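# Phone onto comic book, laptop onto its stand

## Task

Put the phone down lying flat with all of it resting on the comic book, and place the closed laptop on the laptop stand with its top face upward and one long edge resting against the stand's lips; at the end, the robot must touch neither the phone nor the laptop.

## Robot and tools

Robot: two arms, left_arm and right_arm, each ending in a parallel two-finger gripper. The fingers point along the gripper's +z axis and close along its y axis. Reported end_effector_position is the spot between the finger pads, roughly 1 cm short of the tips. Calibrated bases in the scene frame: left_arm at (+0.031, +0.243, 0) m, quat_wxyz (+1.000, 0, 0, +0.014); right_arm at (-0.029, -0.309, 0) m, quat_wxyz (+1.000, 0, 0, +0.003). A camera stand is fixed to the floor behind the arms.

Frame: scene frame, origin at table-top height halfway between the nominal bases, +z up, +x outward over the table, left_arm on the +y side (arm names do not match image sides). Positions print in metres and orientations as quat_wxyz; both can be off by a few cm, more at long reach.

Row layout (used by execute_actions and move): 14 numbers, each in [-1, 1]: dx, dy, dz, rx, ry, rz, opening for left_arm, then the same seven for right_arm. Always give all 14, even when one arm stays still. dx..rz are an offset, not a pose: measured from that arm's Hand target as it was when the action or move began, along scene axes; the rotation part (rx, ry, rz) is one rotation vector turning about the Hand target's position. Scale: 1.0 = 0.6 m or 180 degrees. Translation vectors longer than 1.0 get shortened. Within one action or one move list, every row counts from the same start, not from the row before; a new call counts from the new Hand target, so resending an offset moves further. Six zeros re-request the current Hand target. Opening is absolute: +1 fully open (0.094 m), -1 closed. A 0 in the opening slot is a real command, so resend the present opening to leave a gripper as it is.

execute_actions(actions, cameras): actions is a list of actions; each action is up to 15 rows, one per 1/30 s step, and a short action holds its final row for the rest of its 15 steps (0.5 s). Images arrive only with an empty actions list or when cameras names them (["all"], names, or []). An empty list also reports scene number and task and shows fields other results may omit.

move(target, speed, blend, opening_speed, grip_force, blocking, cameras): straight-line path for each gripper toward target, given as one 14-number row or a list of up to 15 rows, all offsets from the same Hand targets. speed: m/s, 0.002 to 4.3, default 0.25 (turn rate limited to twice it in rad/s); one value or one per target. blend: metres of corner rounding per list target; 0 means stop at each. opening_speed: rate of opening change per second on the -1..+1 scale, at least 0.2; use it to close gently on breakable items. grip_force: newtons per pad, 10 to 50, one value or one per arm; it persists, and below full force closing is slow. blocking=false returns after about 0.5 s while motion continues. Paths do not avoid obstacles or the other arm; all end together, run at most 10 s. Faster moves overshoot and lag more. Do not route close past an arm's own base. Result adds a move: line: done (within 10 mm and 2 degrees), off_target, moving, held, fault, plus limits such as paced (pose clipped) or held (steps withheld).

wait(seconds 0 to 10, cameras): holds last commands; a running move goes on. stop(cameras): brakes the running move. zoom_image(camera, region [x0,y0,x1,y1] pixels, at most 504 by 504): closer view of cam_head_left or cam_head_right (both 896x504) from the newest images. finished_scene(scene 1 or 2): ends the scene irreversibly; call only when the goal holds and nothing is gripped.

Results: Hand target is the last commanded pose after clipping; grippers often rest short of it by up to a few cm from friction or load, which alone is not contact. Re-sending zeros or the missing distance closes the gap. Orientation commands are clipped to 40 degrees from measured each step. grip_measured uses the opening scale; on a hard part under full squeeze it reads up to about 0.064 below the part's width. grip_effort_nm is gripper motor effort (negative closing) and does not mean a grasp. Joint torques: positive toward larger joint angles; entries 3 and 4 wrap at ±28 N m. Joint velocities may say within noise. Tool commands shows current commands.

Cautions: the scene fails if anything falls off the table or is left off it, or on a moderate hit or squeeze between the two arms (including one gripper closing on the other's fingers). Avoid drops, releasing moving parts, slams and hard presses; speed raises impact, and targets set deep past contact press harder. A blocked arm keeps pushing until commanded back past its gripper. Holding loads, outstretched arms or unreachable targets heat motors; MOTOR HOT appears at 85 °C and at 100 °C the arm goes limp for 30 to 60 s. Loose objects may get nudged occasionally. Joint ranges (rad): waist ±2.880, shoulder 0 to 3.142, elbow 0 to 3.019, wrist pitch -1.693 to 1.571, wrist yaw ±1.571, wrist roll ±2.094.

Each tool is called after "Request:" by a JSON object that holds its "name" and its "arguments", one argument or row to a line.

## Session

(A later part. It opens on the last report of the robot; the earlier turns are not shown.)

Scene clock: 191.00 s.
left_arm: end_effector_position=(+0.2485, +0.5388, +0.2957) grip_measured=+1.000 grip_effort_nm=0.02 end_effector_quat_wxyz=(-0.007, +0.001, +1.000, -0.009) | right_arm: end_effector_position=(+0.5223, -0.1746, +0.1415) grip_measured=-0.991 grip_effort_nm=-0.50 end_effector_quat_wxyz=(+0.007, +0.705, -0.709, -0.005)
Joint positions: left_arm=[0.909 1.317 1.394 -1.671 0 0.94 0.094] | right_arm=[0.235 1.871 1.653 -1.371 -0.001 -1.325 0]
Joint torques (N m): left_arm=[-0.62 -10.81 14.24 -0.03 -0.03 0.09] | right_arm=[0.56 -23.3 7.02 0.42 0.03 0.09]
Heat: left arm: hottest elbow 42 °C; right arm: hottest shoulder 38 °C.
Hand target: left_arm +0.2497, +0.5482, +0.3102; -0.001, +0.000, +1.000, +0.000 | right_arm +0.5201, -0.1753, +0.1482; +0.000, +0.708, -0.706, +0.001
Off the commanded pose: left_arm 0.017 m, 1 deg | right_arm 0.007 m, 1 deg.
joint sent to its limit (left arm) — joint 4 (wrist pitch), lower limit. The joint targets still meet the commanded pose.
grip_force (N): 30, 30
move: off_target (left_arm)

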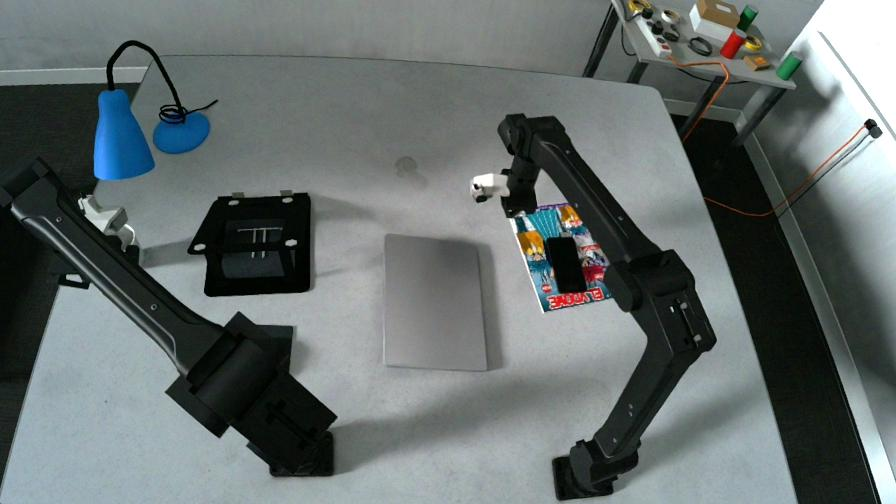

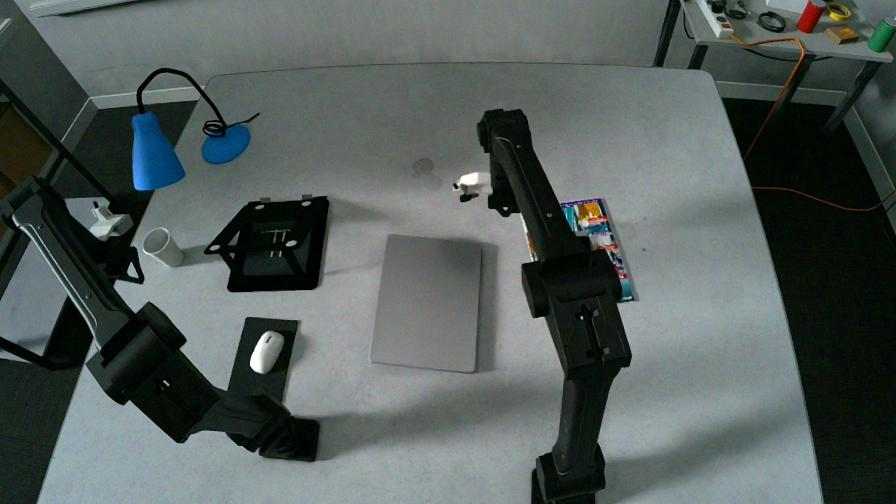

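Request:
{"name": "move", "arguments": {
  "target": [0,0,0,0,0,0,1,-0.05,0,-0.205,0,0,0,-1],
  "speed": 0.2,
  "cameras": ["all"]
}}

Request:
{"name": "zoom_image", "arguments": {
  "camera": "cam_head_left",
  "region": [420, 150, 580, 310]
}}

Scene clock: 195.60 s.
left_arm: end_effector_position=(+0.2485, +0.5388, +0.2957) grip_measured=+1.000 grip_effort_nm=0.02 end_effector_quat_wxyz=(-0.007, +0.001, +1.000, -0.009) | right_arm: end_effector_position=(+0.4954, -0.1797, +0.0427) grip_measured=-0.991 grip_effort_nm=-0.50 end_effector_quat_wxyz=(-0.012, +0.706, -0.708, +0.007)
Joint positions: left_arm=[0.909 1.317 1.394 -1.671 0 0.94 0.094] | right_arm=[0.238 1.868 1.371 -1.047 -0.001 -1.325 0]
Joint torques (N m): left_arm=[-0.15 -10.99 14.26 -0.02 0 0.07] | right_arm=[1.26 -18.49 6.57 0.51 0.04 0.21]
Heat: left arm: hottest elbow 41 °C; right arm: hottest shoulder 39 °C.
Hand target: left_arm +0.2497, +0.5482, +0.3102; -0.001, +0.000, +1.000, +0.000 | right_arm +0.4901, -0.1754, +0.0252; +0.000, +0.708, -0.706, +0.001
Off the commanded pose: left_arm 0.017 m, 1 deg | right_arm 0.019 m, 2 deg.
joint sent to its limit (left arm) — joint 4 (wrist pitch), lower limit. The joint targets still meet the commanded pose.
grip_force (N): 30, 30
move: off_target (left_arm, right_arm)

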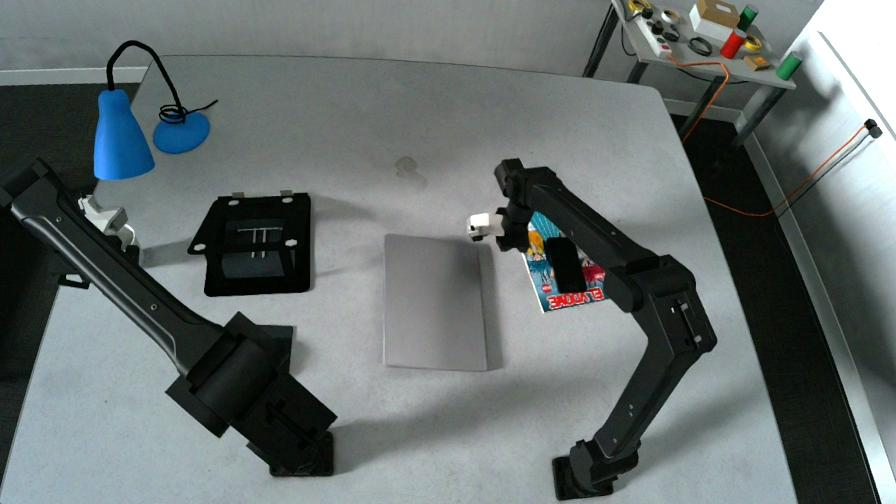

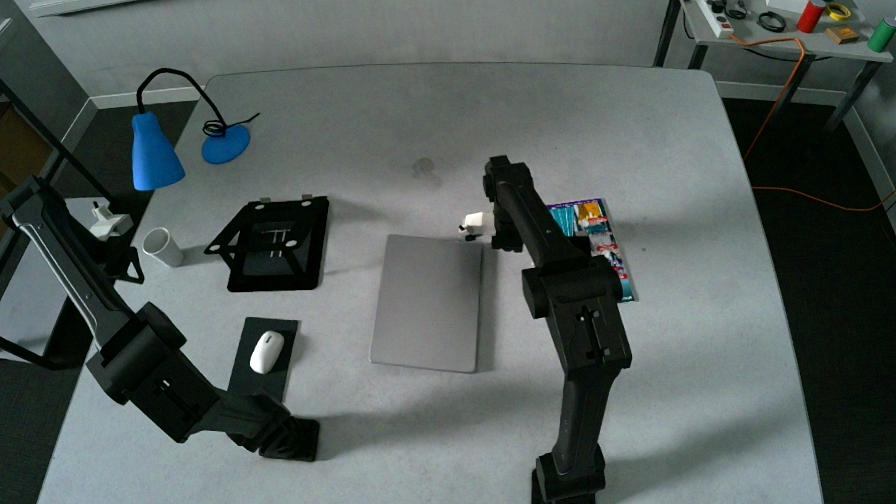

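Scaled by 3.150.

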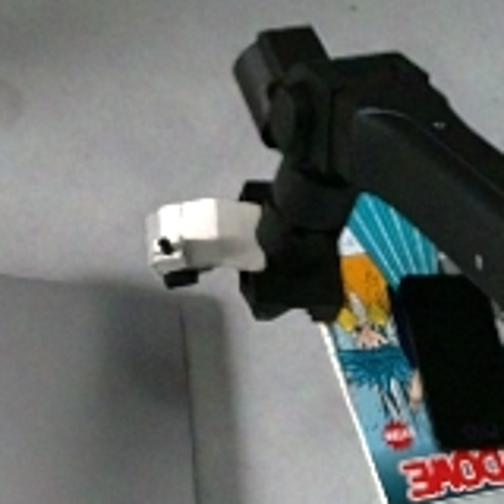

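Request:
{"name": "move", "arguments": {
  "target": [
    [0,0,0,0,0,0,1,0,0,-0.027,0,0,0,-1],
    [0,0,0,0,0,0,1,0,0.15,-0.027,0,0,0,-1]
  ],
  "speed": 0.1,
  "cameras": ["all"]
}}

Request:
{"name": "zoom_image", "arguments": {
  "camera": "cam_head_left",
  "region": [420, 150, 580, 310]
}}

Scene clock: 202.17 s.
left_arm: end_effector_position=(+0.2485, +0.5388, +0.2957) grip_measured=+1.000 grip_effort_nm=0.02 end_effector_quat_wxyz=(-0.007, +0.001, +1.000, -0.009) | right_arm: end_effector_position=(+0.4843, -0.1117, +0.0145) grip_measured=-0.991 grip_effort_nm=-0.50 end_effector_quat_wxyz=(+0.001, +0.698, -0.716, +0.007)
Joint positions: left_arm=[0.909 1.317 1.394 -1.671 0 0.94 0.094] | right_arm=[0.368 1.94 1.399 -1.026 0.015 -1.172 0]
Joint torques (N m): left_arm=[-0.73 -10.93 14.37 -0.03 -0.01 0.08] | right_arm=[3.02 -17.9 10.5 -0.2 -0.48 0.19]
Heat: left arm: hottest elbow 40 °C; right arm: hottest shoulder 38 °C.
Hand target: left_arm +0.2497, +0.5482, +0.3102; -0.001, +0.000, +1.000, +0.000 | right_arm +0.4900, -0.0853, +0.0090; +0.000, +0.708, -0.706, +0.001
Off the commanded pose: left_arm 0.017 m, 1 deg | right_arm 0.027 m, 2 deg.
joint sent to its limit (left arm) — joint 4 (wrist pitch), lower limit. The joint targets still meet the commanded pose.
grip_force (N): 30, 30
move: off_target (left_arm, right_arm)

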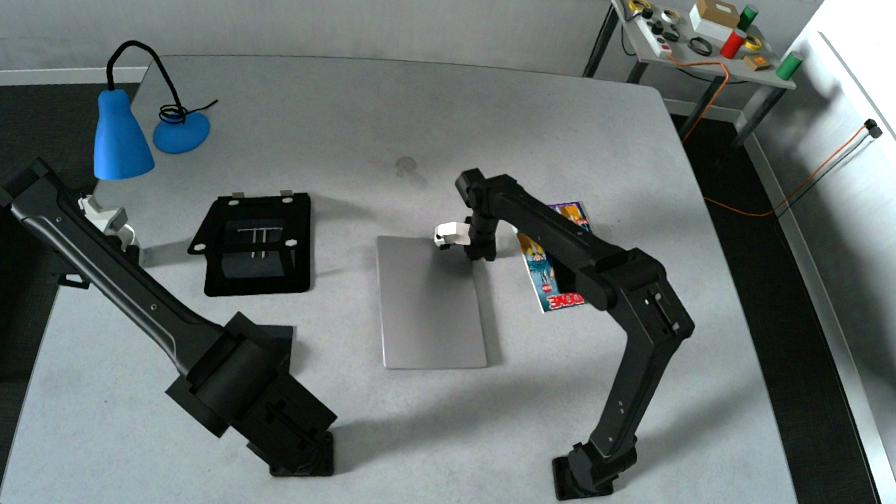

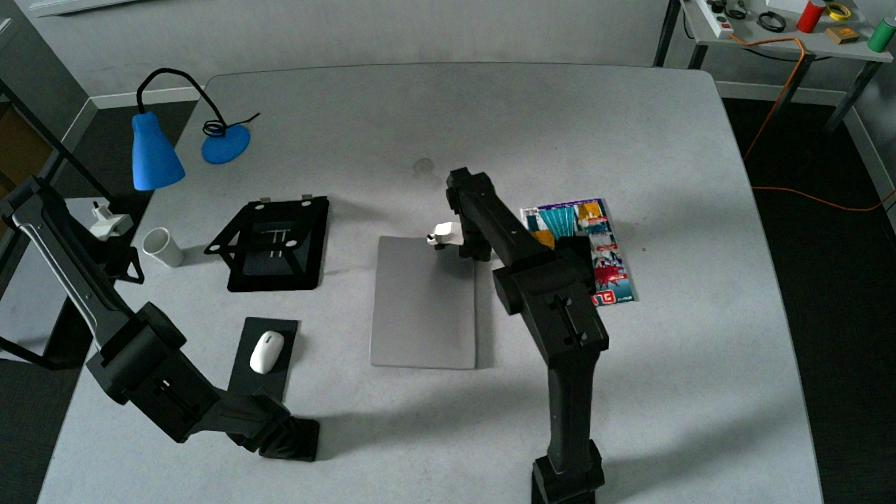

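Scaled by 3.150.

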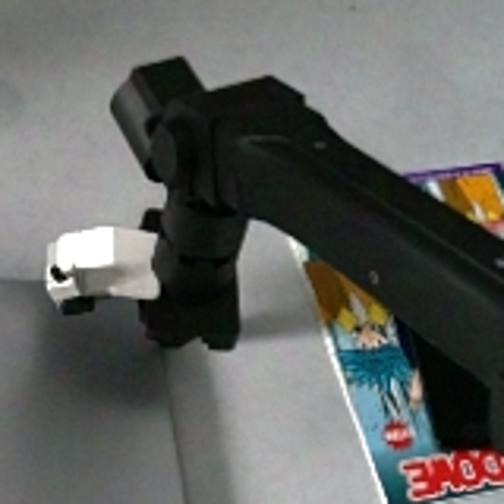

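Request:
{"name": "move", "arguments": {
  "target": [
    [0,0,0,0,0,0,1,0.025,0.167,0.003,0,0,0,-1],
    [0,0,0,0,0,0,1,0,0.284,0.003,0,0,0.05,-1],
    [0,0,0,0,0,0,1,-0.042,0.358,0.003,0,0,0.1,-1]
  ],
  "speed": 0.12,
  "blend": [0.03,0.03,0],
  "cameras": ["all"]
}}

Scene clock: 213.37 s.
left_arm: end_effector_position=(+0.2485, +0.5388, +0.2957) grip_measured=+1.000 grip_effort_nm=0.02 end_effector_quat_wxyz=(-0.007, +0.001, +1.000, -0.009) | right_arm: end_effector_position=(+0.4721, +0.1099, +0.0221) grip_measured=-0.991 grip_effort_nm=-0.50 end_effector_quat_wxyz=(-0.010, +0.799, -0.602, +0.009)
Joint positions: left_arm=[0.909 1.317 1.394 -1.671 0 0.94 0.094] | right_arm=[0.696 2.166 1.802 -1.184 0.014 -1.149 0]
Joint torques (N m): left_arm=[-0.38 -10.75 14.32 -0.18 -0.04 0.06] | right_arm=[2.43 -22.01 10.84 -0.87 -0.44 0.11]
Heat: left arm: hottest elbow 39 °C; right arm: hottest shoulder 38 °C.
Hand target: left_arm +0.2497, +0.5482, +0.3102; -0.001, +0.000, +1.000, +0.000 | right_arm +0.4648, +0.1294, +0.0108; +0.000, +0.810, -0.587, +0.001
Off the commanded pose: left_arm 0.017 m, 1 deg | right_arm 0.024 m, 3 deg.
joint sent to its limit (left arm) — joint 4 (wrist pitch), lower limit. The joint targets still meet the commanded pose.
grip_force (N): 30, 30
move: off_target (left_arm, right_arm)

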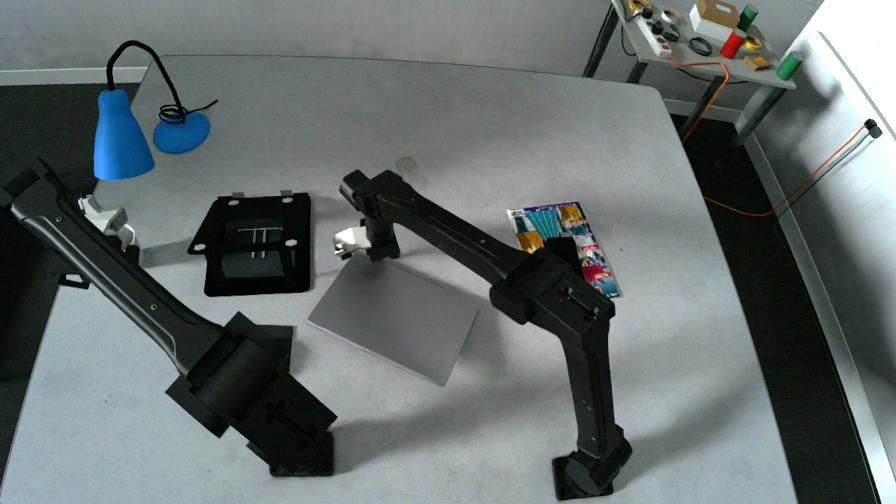

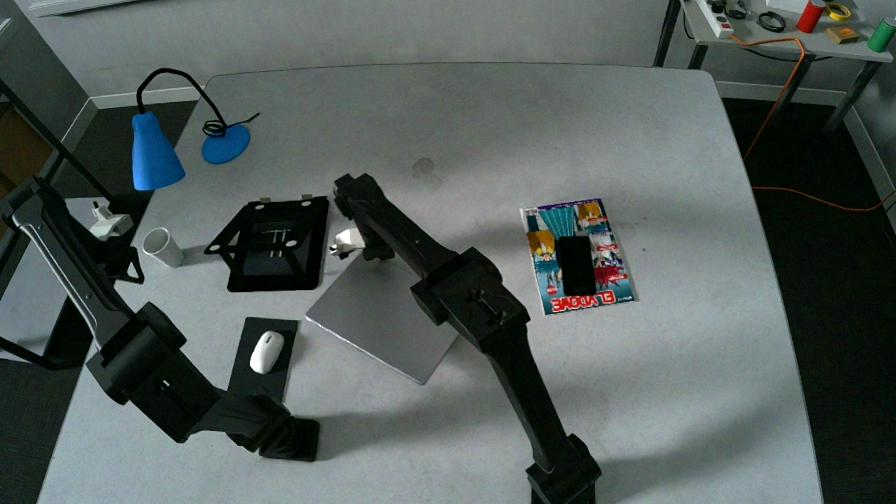

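Request:
{"name": "move", "arguments": {
  "target": [
    [0,0,0,0,0,0,1,0.035,-0.035,0.04,0,0,0,-1],
    [0,0,0,0,0,0,1,-0.05,-0.06,0.25,0,0,0,-1],
    [0,0,0,0,0,0,1,-0.533,-0.182,0.25,0,0,0,-1],
    [0,0,0,0,0,0,1,-0.533,-0.182,0.07,0,0,0,-1]
  ],
  "speed": 0.3,
  "blend": [0.01,0.05,0.03,0],
  "cameras": ["all"]
}}

Scene clock: 226.17 s.
left_arm: end_effector_position=(+0.2485, +0.5388, +0.2957) grip_measured=+1.000 grip_effort_nm=0.02 end_effector_quat_wxyz=(-0.007, +0.001, +1.000, -0.009) | right_arm: end_effector_position=(+0.1485, +0.0196, +0.0602) grip_measured=-0.991 grip_effort_nm=-0.50 end_effector_quat_wxyz=(-0.005, +0.809, -0.588, -0.001)
Joint positions: left_arm=[0.909 1.317 1.394 -1.671 0 0.94 0.094] | right_arm=[1.072 1.465 0.896 -0.991 -0.001 -0.808 0]
Joint torques (N m): left_arm=[-1.14 -10.34 14.19 -0.12 -0.05 0.04] | right_arm=[1.26 -11.63 6.5 0.53 0.06 0.2]
Heat: left arm: hottest elbow 38 °C; right arm: hottest shoulder 39 °C.
Hand target: left_arm +0.2497, +0.5482, +0.3102; -0.001, +0.000, +1.000, +0.000 | right_arm +0.1451, +0.0203, +0.0528; +0.000, +0.810, -0.587, +0.001
Off the commanded pose: left_arm 0.017 m, 1 deg | right_arm 0.008 m, 1 deg.
joint sent to its limit (left arm) — joint 4 (wrist pitch), lower limit. The joint targets still meet the commanded pose.
grip_force (N): 30, 30
move: off_target (left_arm)

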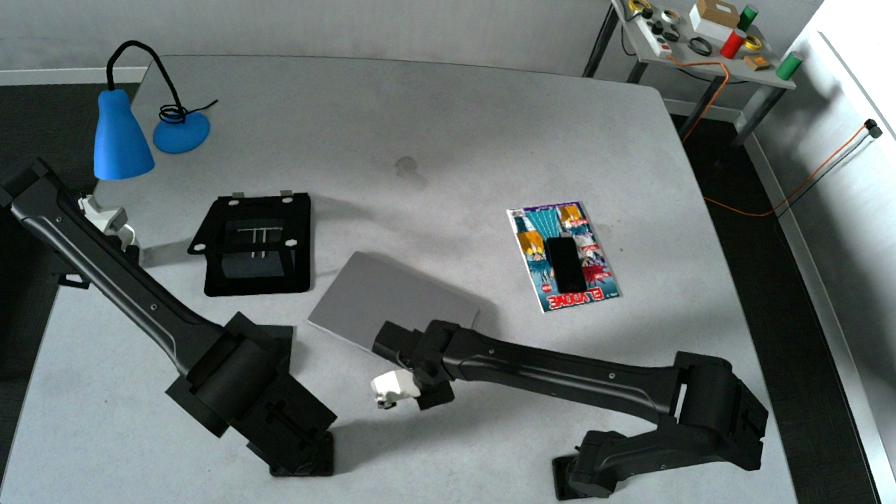

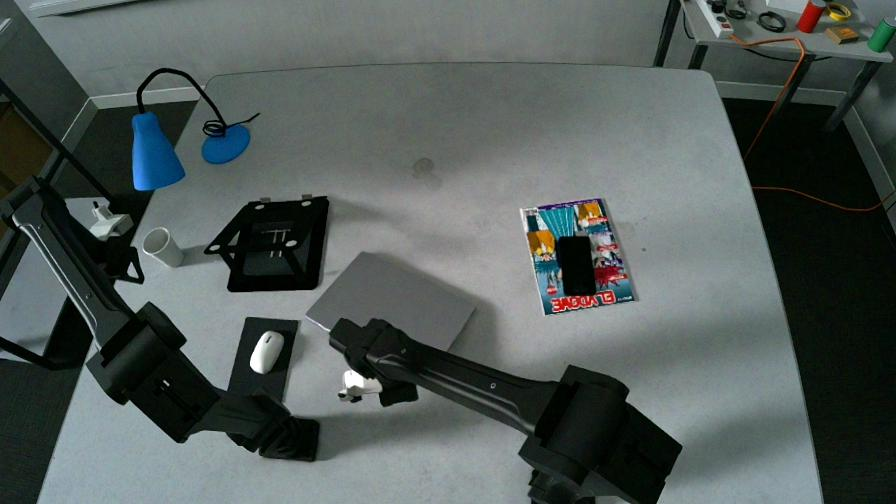

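Request:
{"name": "move", "arguments": {
  "target": [
    [0,0,0,0,0,0,1,0,0,-0.069,0,0,0,-1],
    [0,0,0,0,0,0,1,0.15,-0.075,-0.069,0,0,0,-1],
    [0,0,0,0,0,0,1,0.29,-0.15,-0.069,0,0,0,-1]
  ],
  "speed": 0.12,
  "blend": [0,0.03,0],
  "cameras": ["all"]
}}

Scene clock: 237.27 s.
left_arm: end_effector_position=(+0.2485, +0.5388, +0.2957) grip_measured=+1.000 grip_effort_nm=0.02 end_effector_quat_wxyz=(-0.007, +0.001, +1.000, -0.009) | right_arm: end_effector_position=(+0.2976, -0.0754, +0.0114) grip_measured=-0.991 grip_effort_nm=-0.49 end_effector_quat_wxyz=(+0.005, +0.811, -0.585, -0.004)
Joint positions: left_arm=[0.909 1.317 1.394 -1.671 0 0.94 0.094] | right_arm=[0.616 1.629 0.932 -0.885 -0.004 -1.27 0]
Joint torques (N m): left_arm=[-0.21 -10.58 14.46 -0.02 -0.06 0.12] | right_arm=[-0.62 -11.69 9.89 0.06 0.17 0.07]
Heat: left arm: hottest elbow 38 °C; right arm: hottest shoulder 37 °C.
Hand target: left_arm +0.2497, +0.5482, +0.3102; -0.001, +0.000, +1.000, +0.000 | right_arm +0.3191, -0.0697, +0.0114; +0.000, +0.810, -0.587, +0.001
Off the commanded pose: left_arm 0.017 m, 1 deg | right_arm 0.022 m, 1 deg.
joint sent to its limit (left arm) — joint 4 (wrist pitch), lower limit. The joint targets still meet the commanded pose.
grip_force (N): 30, 30
move: off_target (left_arm, right_arm)

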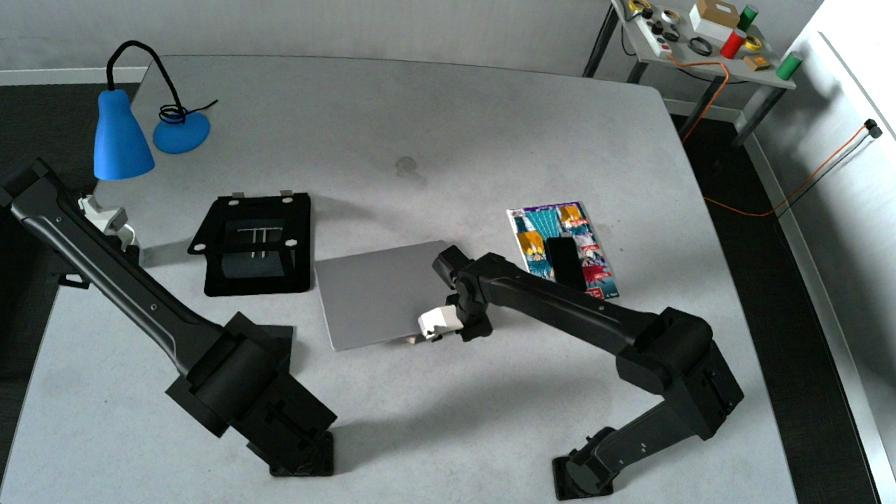

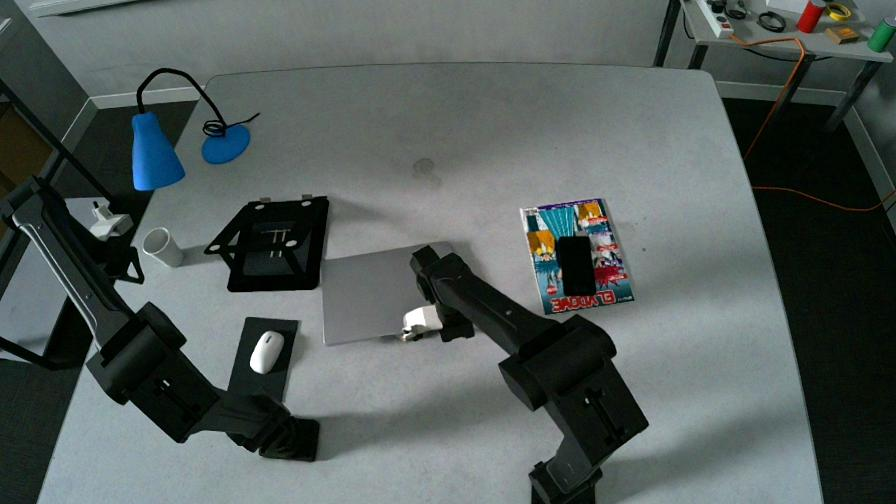

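Request:
{"name": "move", "arguments": {
  "target": [
    [0.05,-0.1,0,0,0,-0.1,-1,-0.05,0,0.05,0,0,0,-1],
    [0.15,-0.3,-0.1,0,0,-0.4,-1,-0.05,-0.1,0.3,0,0,0,-1],
    [0.2,-0.39,-0.317,0,0,-0.5,-1,0.168,-0.35,0.314,0,0,0,-1]
  ],
  "speed": 0.3,
  "blend": [0.03,0.05,0],
  "cameras": ["all"]
}}

Request:
{"name": "zoom_image", "arguments": {
  "camera": "cam_head_right",
  "region": [180, 170, 380, 370]
}}

Scene clock: 264.33 s.
left_arm: end_effector_position=(+0.3682, +0.3177, +0.1238) grip_measured=-0.970 grip_effort_nm=-0.60 end_effector_quat_wxyz=(+0.000, +0.700, +0.714, +0.000) | right_arm: end_effector_position=(+0.4007, -0.2796, +0.1862) grip_measured=-0.991 grip_effort_nm=-0.49 end_effector_quat_wxyz=(+0.010, +0.809, -0.588, -0.010)
Joint positions: left_arm=[0.191 1.314 0.933 -1.19 0 1.77 0.001] | right_arm=[0.066 1.502 1.294 -1.39 0.003 -1.812 0]
Joint torques (N m): left_arm=[-2.49 -9.7 9.11 0.64 -0.06 0.11] | right_arm=[0.26 -13.27 12.41 -0.32 -0.11 0.08]
Heat: left arm: hottest elbow 37 °C; right arm: hottest elbow 37 °C.
Hand target: left_arm +0.3697, +0.3141, +0.1201; -0.001, +0.707, +0.707, +0.001 | right_arm +0.4199, -0.2797, +0.1998; +0.000, +0.810, -0.587, +0.001
Off the commanded pose: left_arm 0.005 m, 1 deg | right_arm 0.024 m, 2 deg.
grip_force (N): 30, 30
move: off_target (right_arm)

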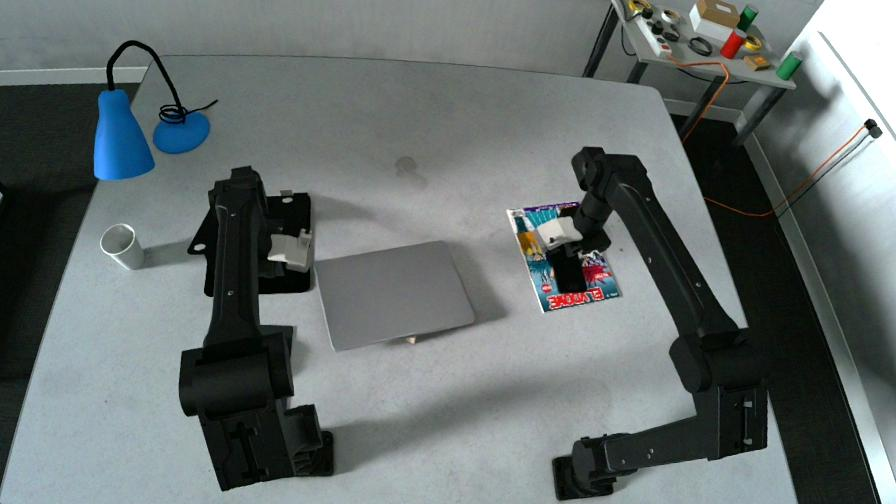

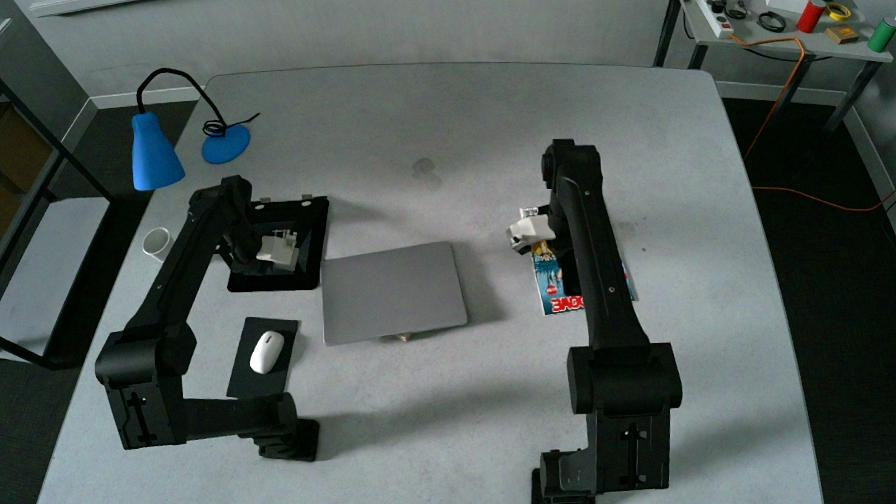

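Scaled by 2.520.

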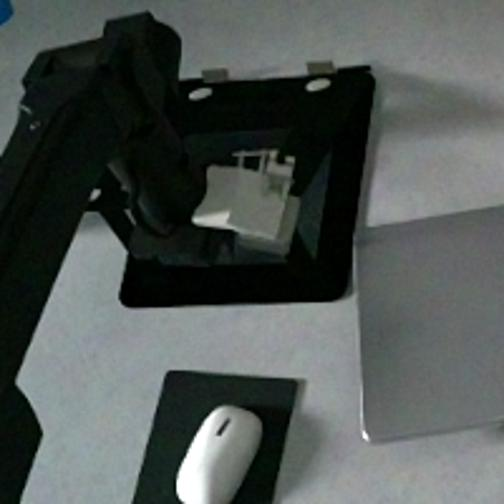

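Request:
{"name": "move", "arguments": {
  "target": [
    [-0.045,-0.03,0,0,0,0,-1,0,0,0,0,0,0,-1],
    [-0.045,-0.03,-0.1,0,0,0,-1,0,0,0,0,0,0,-1]
  ],
  "speed": 0.15,
  "cameras": ["all"]
}}

Request:
{"name": "zoom_image", "arguments": {
  "camera": "cam_head_left",
  "region": [180, 180, 380, 380]
}}

Request:
{"name": "zoom_image", "arguments": {
  "camera": "cam_head_right",
  "region": [180, 180, 380, 380]
}}

Scene clock: 271.33 s.
left_arm: end_effector_position=(+0.3423, +0.3006, +0.0642) grip_measured=-0.970 grip_effort_nm=-0.64 end_effector_quat_wxyz=(+0.000, +0.705, +0.710, +0.001) | right_arm: end_effector_position=(+0.4007, -0.2796, +0.1862) grip_measured=-0.991 grip_effort_nm=-0.49 end_effector_quat_wxyz=(+0.010, +0.809, -0.588, -0.010)
Joint positions: left_arm=[0.156 1.316 0.759 -1.012 0 1.749 0.001] | right_arm=[0.066 1.502 1.294 -1.39 0.003 -1.812 0]
Joint torques (N m): left_arm=[-3.08 -8.82 8.13 0.77 -0.02 -0.04] | right_arm=[0.26 -13.16 12.42 -0.32 -0.11 0.08]
Heat: left arm: hottest elbow 37 °C; right arm: hottest elbow 40 °C.
Hand target: left_arm +0.3428, +0.2961, +0.0600; -0.001, +0.707, +0.707, +0.001 | right_arm +0.4199, -0.2797, +0.1998; +0.000, +0.810, -0.587, +0.001
Off the commanded pose: left_arm 0.006 m, 0 deg | right_arm 0.024 m, 2 deg.
grip_force (N): 30, 30
move: off_target (right_arm)

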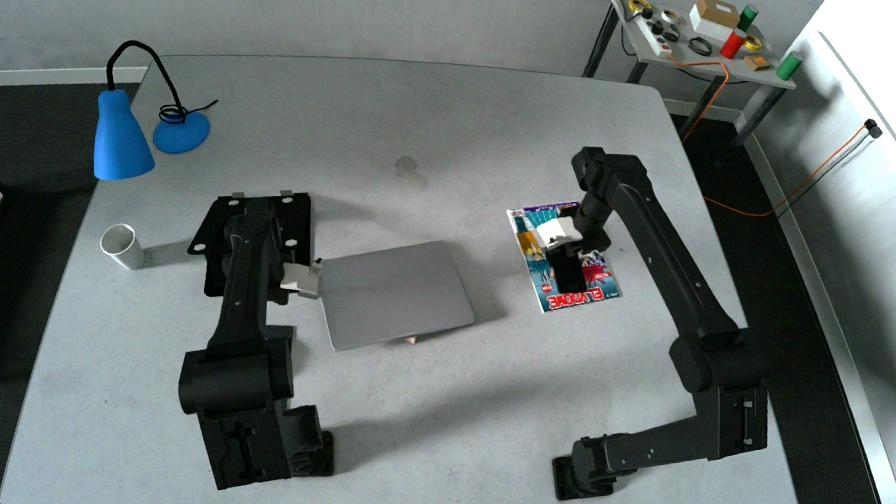

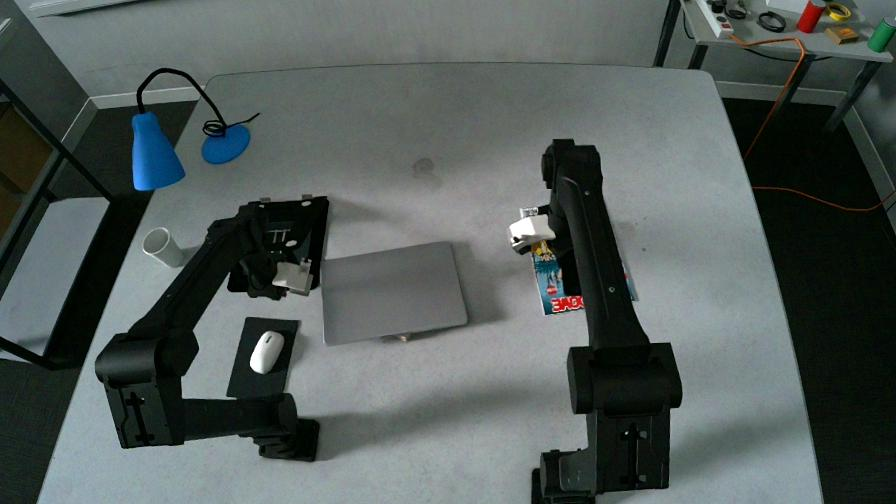

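Scaled by 2.520.

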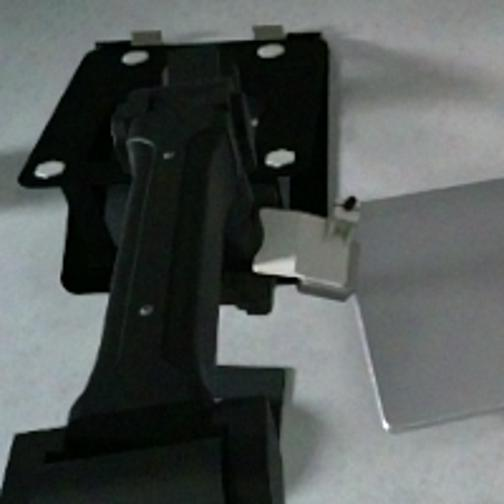

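Scaled by 2.520.

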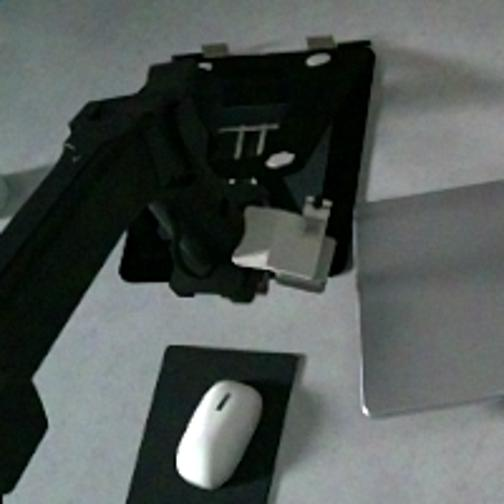

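Request:
{"name": "move", "arguments": {
  "target": [
    [0,0,-0.083,0,0,0,-1,0,0,0,0,0,0,-1],
    [0.03,-0.285,-0.081,0,0,0,-1,0,0,0,0,0,0,-1]
  ],
  "speed": 0.12,
  "cameras": ["all"]
}}

Request:
{"name": "zoom_image", "arguments": {
  "camera": "cam_head_left",
  "region": [180, 180, 500, 400]
}}

Scene clock: 281.00 s.
left_arm: end_effector_position=(+0.3459, +0.1494, +0.0098) grip_measured=-0.970 grip_effort_nm=-0.64 end_effector_quat_wxyz=(-0.012, +0.694, +0.720, +0.006) | right_arm: end_effector_position=(+0.4007, -0.2796, +0.1862) grip_measured=-0.991 grip_effort_nm=-0.49 end_effector_quat_wxyz=(+0.010, +0.809, -0.588, -0.010)
Joint positions: left_arm=[-0.327 1.466 0.73 -0.851 -0.022 1.236 0.001] | right_arm=[0.066 1.502 1.294 -1.39 0.003 -1.812 0]
Joint torques (N m): left_arm=[-5.13 -7.71 11.97 0.32 0.85 -0.06] | right_arm=[0.26 -13.16 12.41 -0.31 -0.11 0.07]
Motor temperatures (°C): left_arm=[23 26 36 24 27 24 27] | right_arm=[27 36 42 25 24 23 25]
Heat: left arm: hottest elbow 36 °C; right arm: hottest elbow 42 °C.
Hand target: left_arm +0.3607, +0.1251, +0.0113; -0.001, +0.707, +0.707, +0.001 | right_arm +0.4199, -0.2797, +0.1998; +0.000, +0.810, -0.587, +0.001
Off the commanded pose: left_arm 0.028 m, 3 deg | right_arm 0.024 m, 2 deg.
grip_force (N): 30, 30
move: off_target (left_arm, right_arm)

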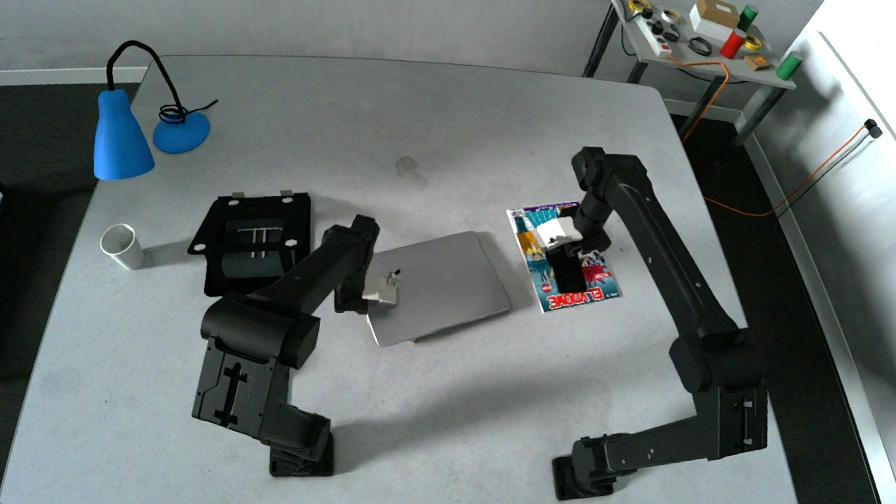

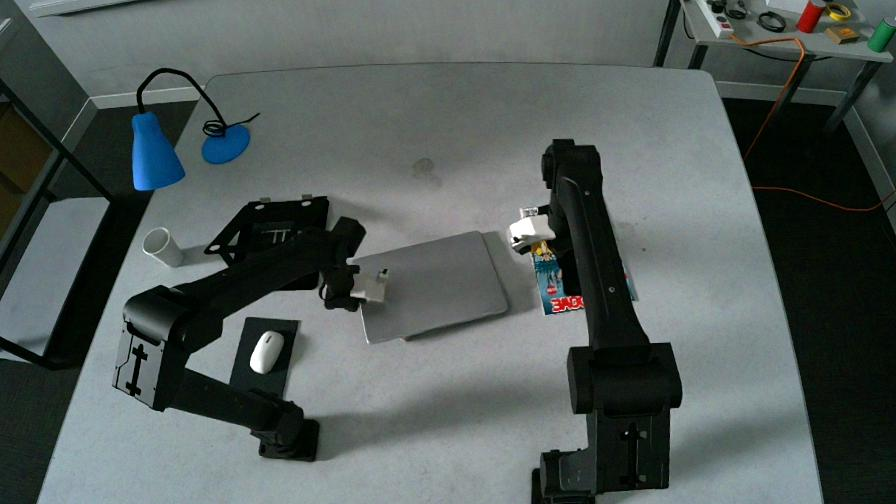

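Scaled by 1.575.

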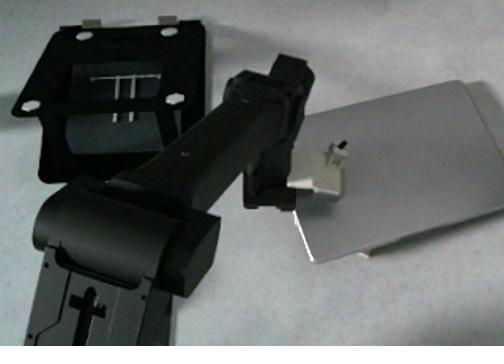

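Request:
{"name": "move", "arguments": {
  "target": [
    [-0.02,0.08,0.03,0,0,0,-1,0,0,0,0,0,0,-1],
    [-0.12,0.06,0.16,0,0,0,-1,0,0,0,0,0,0,-1],
    [-0.243,-0.1,0.15,0,0,0,-1,0,0,0,0,0,0,-1],
    [-0.243,-0.1,0.0,0,0,0,-1,0,0,0,0,0,0,-1],
    [-0.04,-0.1,0.0,0,0,0,-1,0,0,0,0,0,0,-1]
  ],
  "speed": [0.25,0.25,0.25,0.15,0.12],
  "blend": [0.02,0.03,0.03,0,0],
  "cameras": ["all"]
}}

Scene clock: 292.80 s.
left_arm: end_effector_position=(+0.2994, +0.0764, +0.0097) grip_measured=-0.971 grip_effort_nm=-0.64 end_effector_quat_wxyz=(-0.025, +0.707, +0.707, -0.010) | right_arm: end_effector_position=(+0.4007, -0.2796, +0.1862) grip_measured=-0.991 grip_effort_nm=-0.49 end_effector_quat_wxyz=(+0.010, +0.809, -0.588, -0.010)
Joint positions: left_arm=[-0.578 1.458 0.72 -0.886 0.007 1.023 0.001] | right_arm=[0.066 1.502 1.294 -1.39 0.003 -1.812 0]
Joint torques (N m): left_arm=[0.5 -7 13.76 1.22 -0.32 0.26] | right_arm=[0.26 -13.1 12.42 -0.34 -0.11 0.08]
Heat: left arm: hottest elbow 37 °C; right arm: hottest elbow 44 °C.
Hand target: left_arm +0.3367, +0.0651, +0.0114; -0.001, +0.707, +0.707, +0.001 | right_arm +0.4199, -0.2797, +0.1998; +0.000, +0.810, -0.587, +0.001
Off the commanded pose: left_arm 0.039 m, 3 deg | right_arm 0.024 m, 2 deg.
grip_force (N): 30, 30
move: off_target (left_arm, right_arm)

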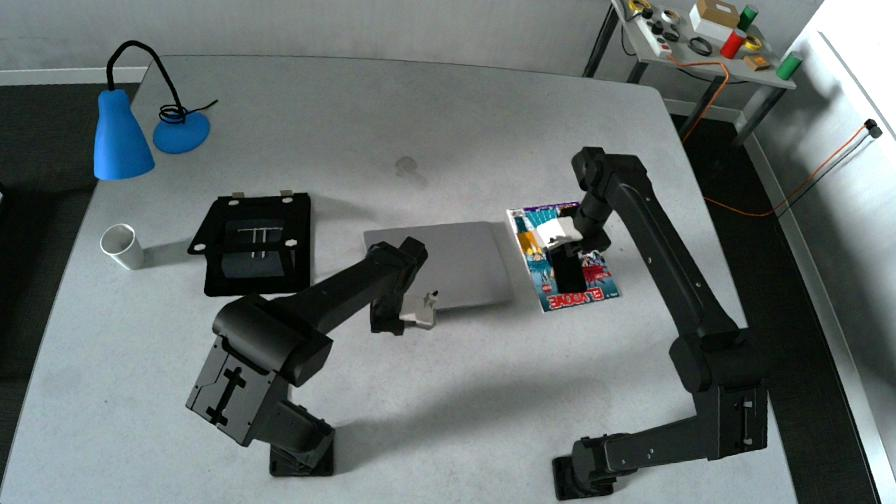

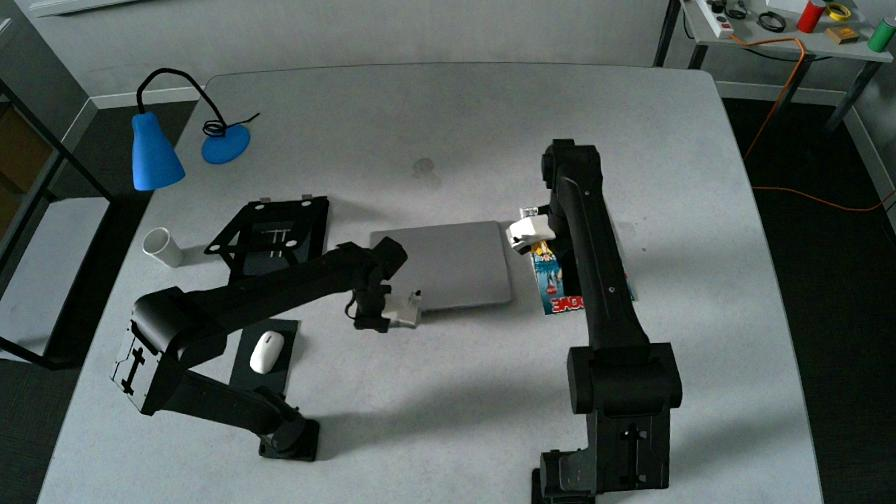

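Request:
{"name": "move", "arguments": {
  "target": [
    [-0.06,0,0.03,0,0,0,-1,0,0,0,0,0,0,-1],
    [-0.1,0.1,0.35,0,0,0,-1,0,0,0,0,0,0,-1],
    [0.28,0.467,0.33,0,0,0,-1,0,0,0,0,0,0,-1]
  ],
  "speed": 0.3,
  "blend": [0.02,0.06,0],
  "cameras": ["all"]
}}

Request:
{"name": "zoom_image", "arguments": {
  "camera": "cam_head_left",
  "region": [180, 160, 380, 360]
}}

Request:
{"name": "zoom_image", "arguments": {
  "camera": "cam_head_right",
  "region": [180, 160, 380, 360]
}}

Scene clock: 311.77 s.
left_arm: end_effector_position=(+0.4853, +0.3386, +0.1876) grip_measured=-0.971 grip_effort_nm=-0.64 end_effector_quat_wxyz=(-0.016, +0.706, +0.708, -0.019) | right_arm: end_effector_position=(+0.4007, -0.2796, +0.1862) grip_measured=-0.991 grip_effort_nm=-0.49 end_effector_quat_wxyz=(+0.010, +0.809, -0.588, -0.010)
Joint positions: left_arm=[0.178 1.602 1.413 -1.43 -0.006 1.775 0.001] | right_arm=[0.066 1.502 1.294 -1.39 0.003 -1.812 0]
Joint torques (N m): left_arm=[-0.67 -14.92 16.39 -0.27 0.16 0.1] | right_arm=[0.21 -13.16 12.4 -0.31 -0.11 0.09]
Heat: left arm: hottest elbow 38 °C; right arm: hottest elbow 46 °C.
Hand target: left_arm +0.5047, +0.3453, +0.2093; -0.001, +0.707, +0.707, +0.001 | right_arm +0.4199, -0.2797, +0.1998; +0.000, +0.810, -0.587, +0.001
Off the commanded pose: left_arm 0.030 m, 3 deg | right_arm 0.024 m, 2 deg.
grip_force (N): 30, 30
move: off_target (left_arm, right_arm); blend cut to 0.0188 m at target 1

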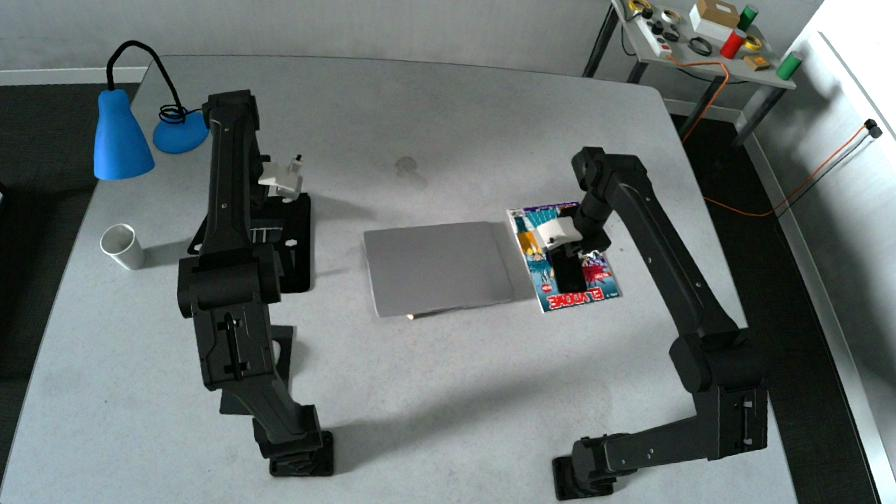

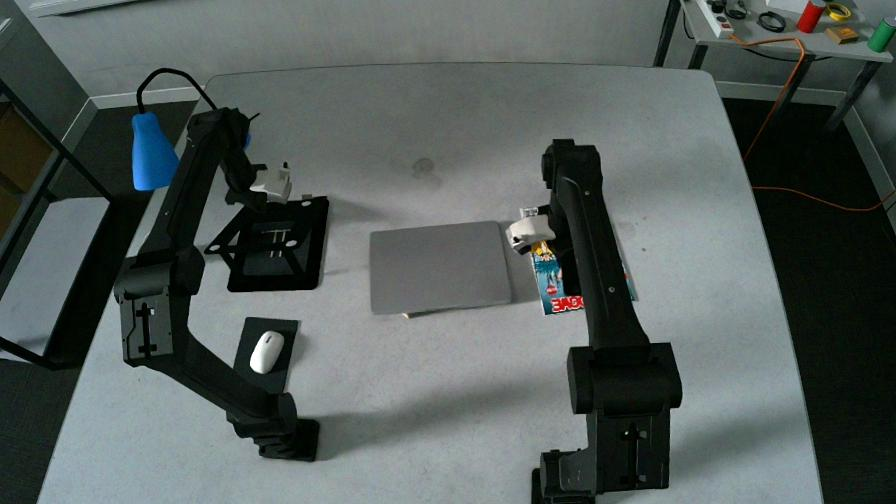

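Scaled by 2.520.

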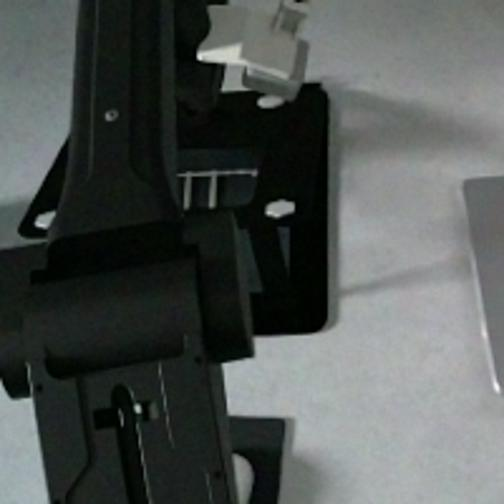

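Scaled by 2.520.

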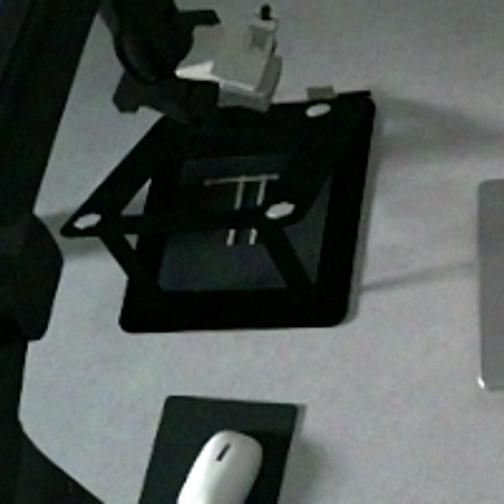

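Request:
{"name": "move", "arguments": {
  "target": [
    [-0.024,0.016,-0.06,0,0,0,-1,0,0,0,0,0,0,-1],
    [-0.024,0.016,-0.17,0,0,0,-1,0,0,0,0,0,0,-1]
  ],
  "speed": 0.12,
  "cameras": ["all"]
}}

Request:
{"name": "zoom_image", "arguments": {
  "camera": "cam_head_left",
  "region": [180, 160, 380, 360]
}}

Request:
{"name": "zoom_image", "arguments": {
  "camera": "cam_head_right",
  "region": [180, 160, 380, 360]
}}

Scene clock: 318.67 s.
left_arm: end_effector_position=(+0.4911, +0.3494, +0.1119) grip_measured=-0.971 grip_effort_nm=-0.64 end_effector_quat_wxyz=(-0.002, +0.708, +0.706, +0.001) | right_arm: end_effector_position=(+0.4007, -0.2796, +0.1862) grip_measured=-0.991 grip_effort_nm=-0.49 end_effector_quat_wxyz=(+0.010, +0.809, -0.588, -0.010)
Joint positions: left_arm=[0.198 1.647 1.264 -1.187 -0.005 1.801 0.001] | right_arm=[0.066 1.502 1.294 -1.39 0.003 -1.812 0]
Joint torques (N m): left_arm=[-1.26 -16.32 9.14 0.75 0.14 0.14] | right_arm=[0.26 -13.16 12.41 -0.34 -0.11 0.09]
Motor temperatures (°C): left_arm=[23 26 38 24 27 24 27] | right_arm=[27 35 47 25 24 23 25]
Heat: left arm: hottest elbow 38 °C; right arm: hottest elbow 47 °C.
Hand target: left_arm +0.4903, +0.3548, +0.1074; -0.001, +0.707, +0.707, +0.001 | right_arm +0.4199, -0.2797, +0.1998; +0.000, +0.810, -0.587, +0.001
Off the commanded pose: left_arm 0.007 m, 0 deg | right_arm 0.024 m, 2 deg.
grip_force (N): 30, 30
move: off_target (right_arm)

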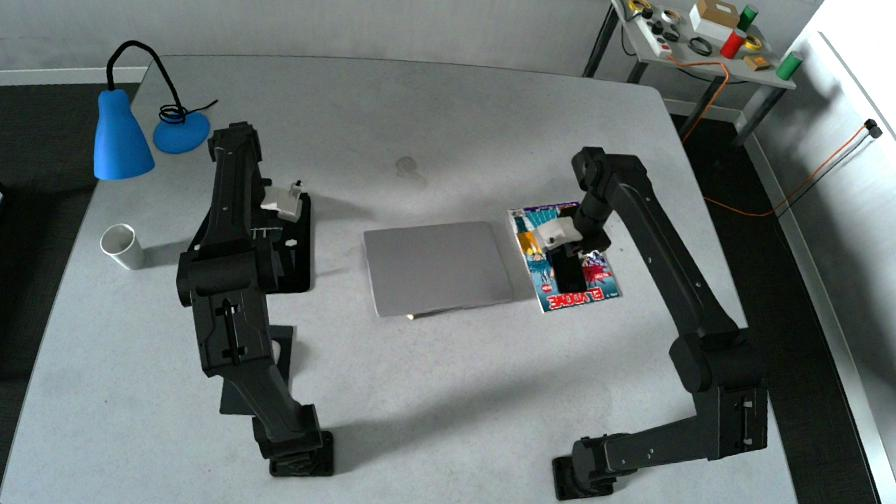

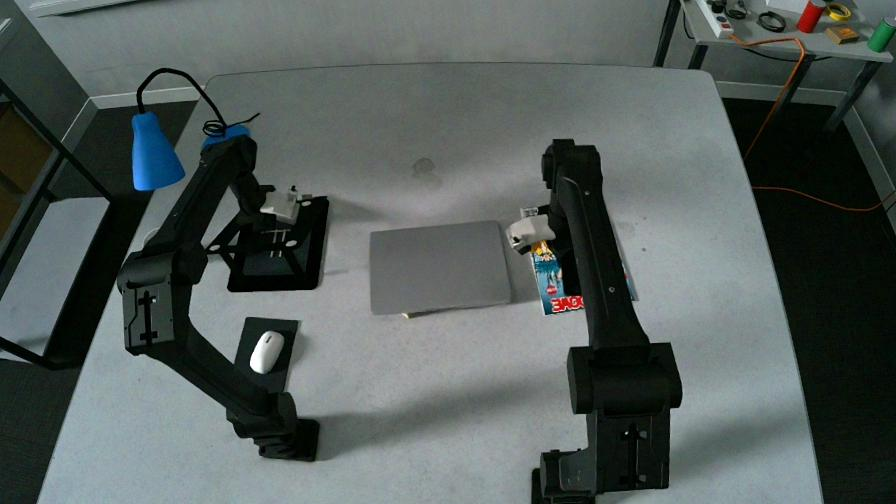

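Scaled by 2.520.

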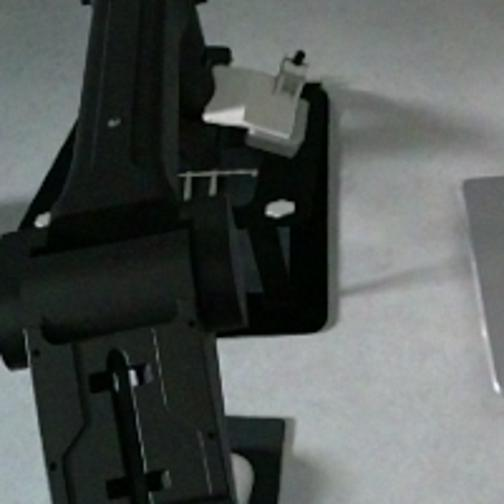

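Scaled by 2.520.

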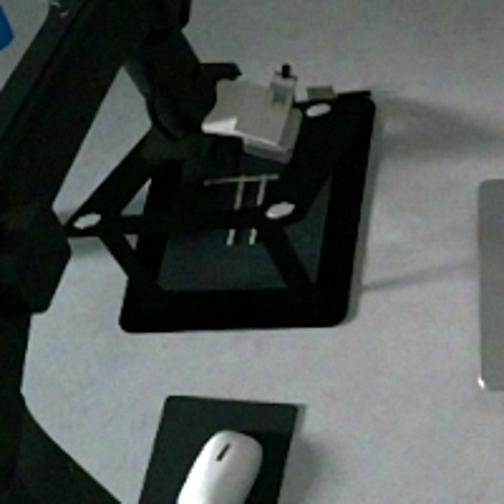

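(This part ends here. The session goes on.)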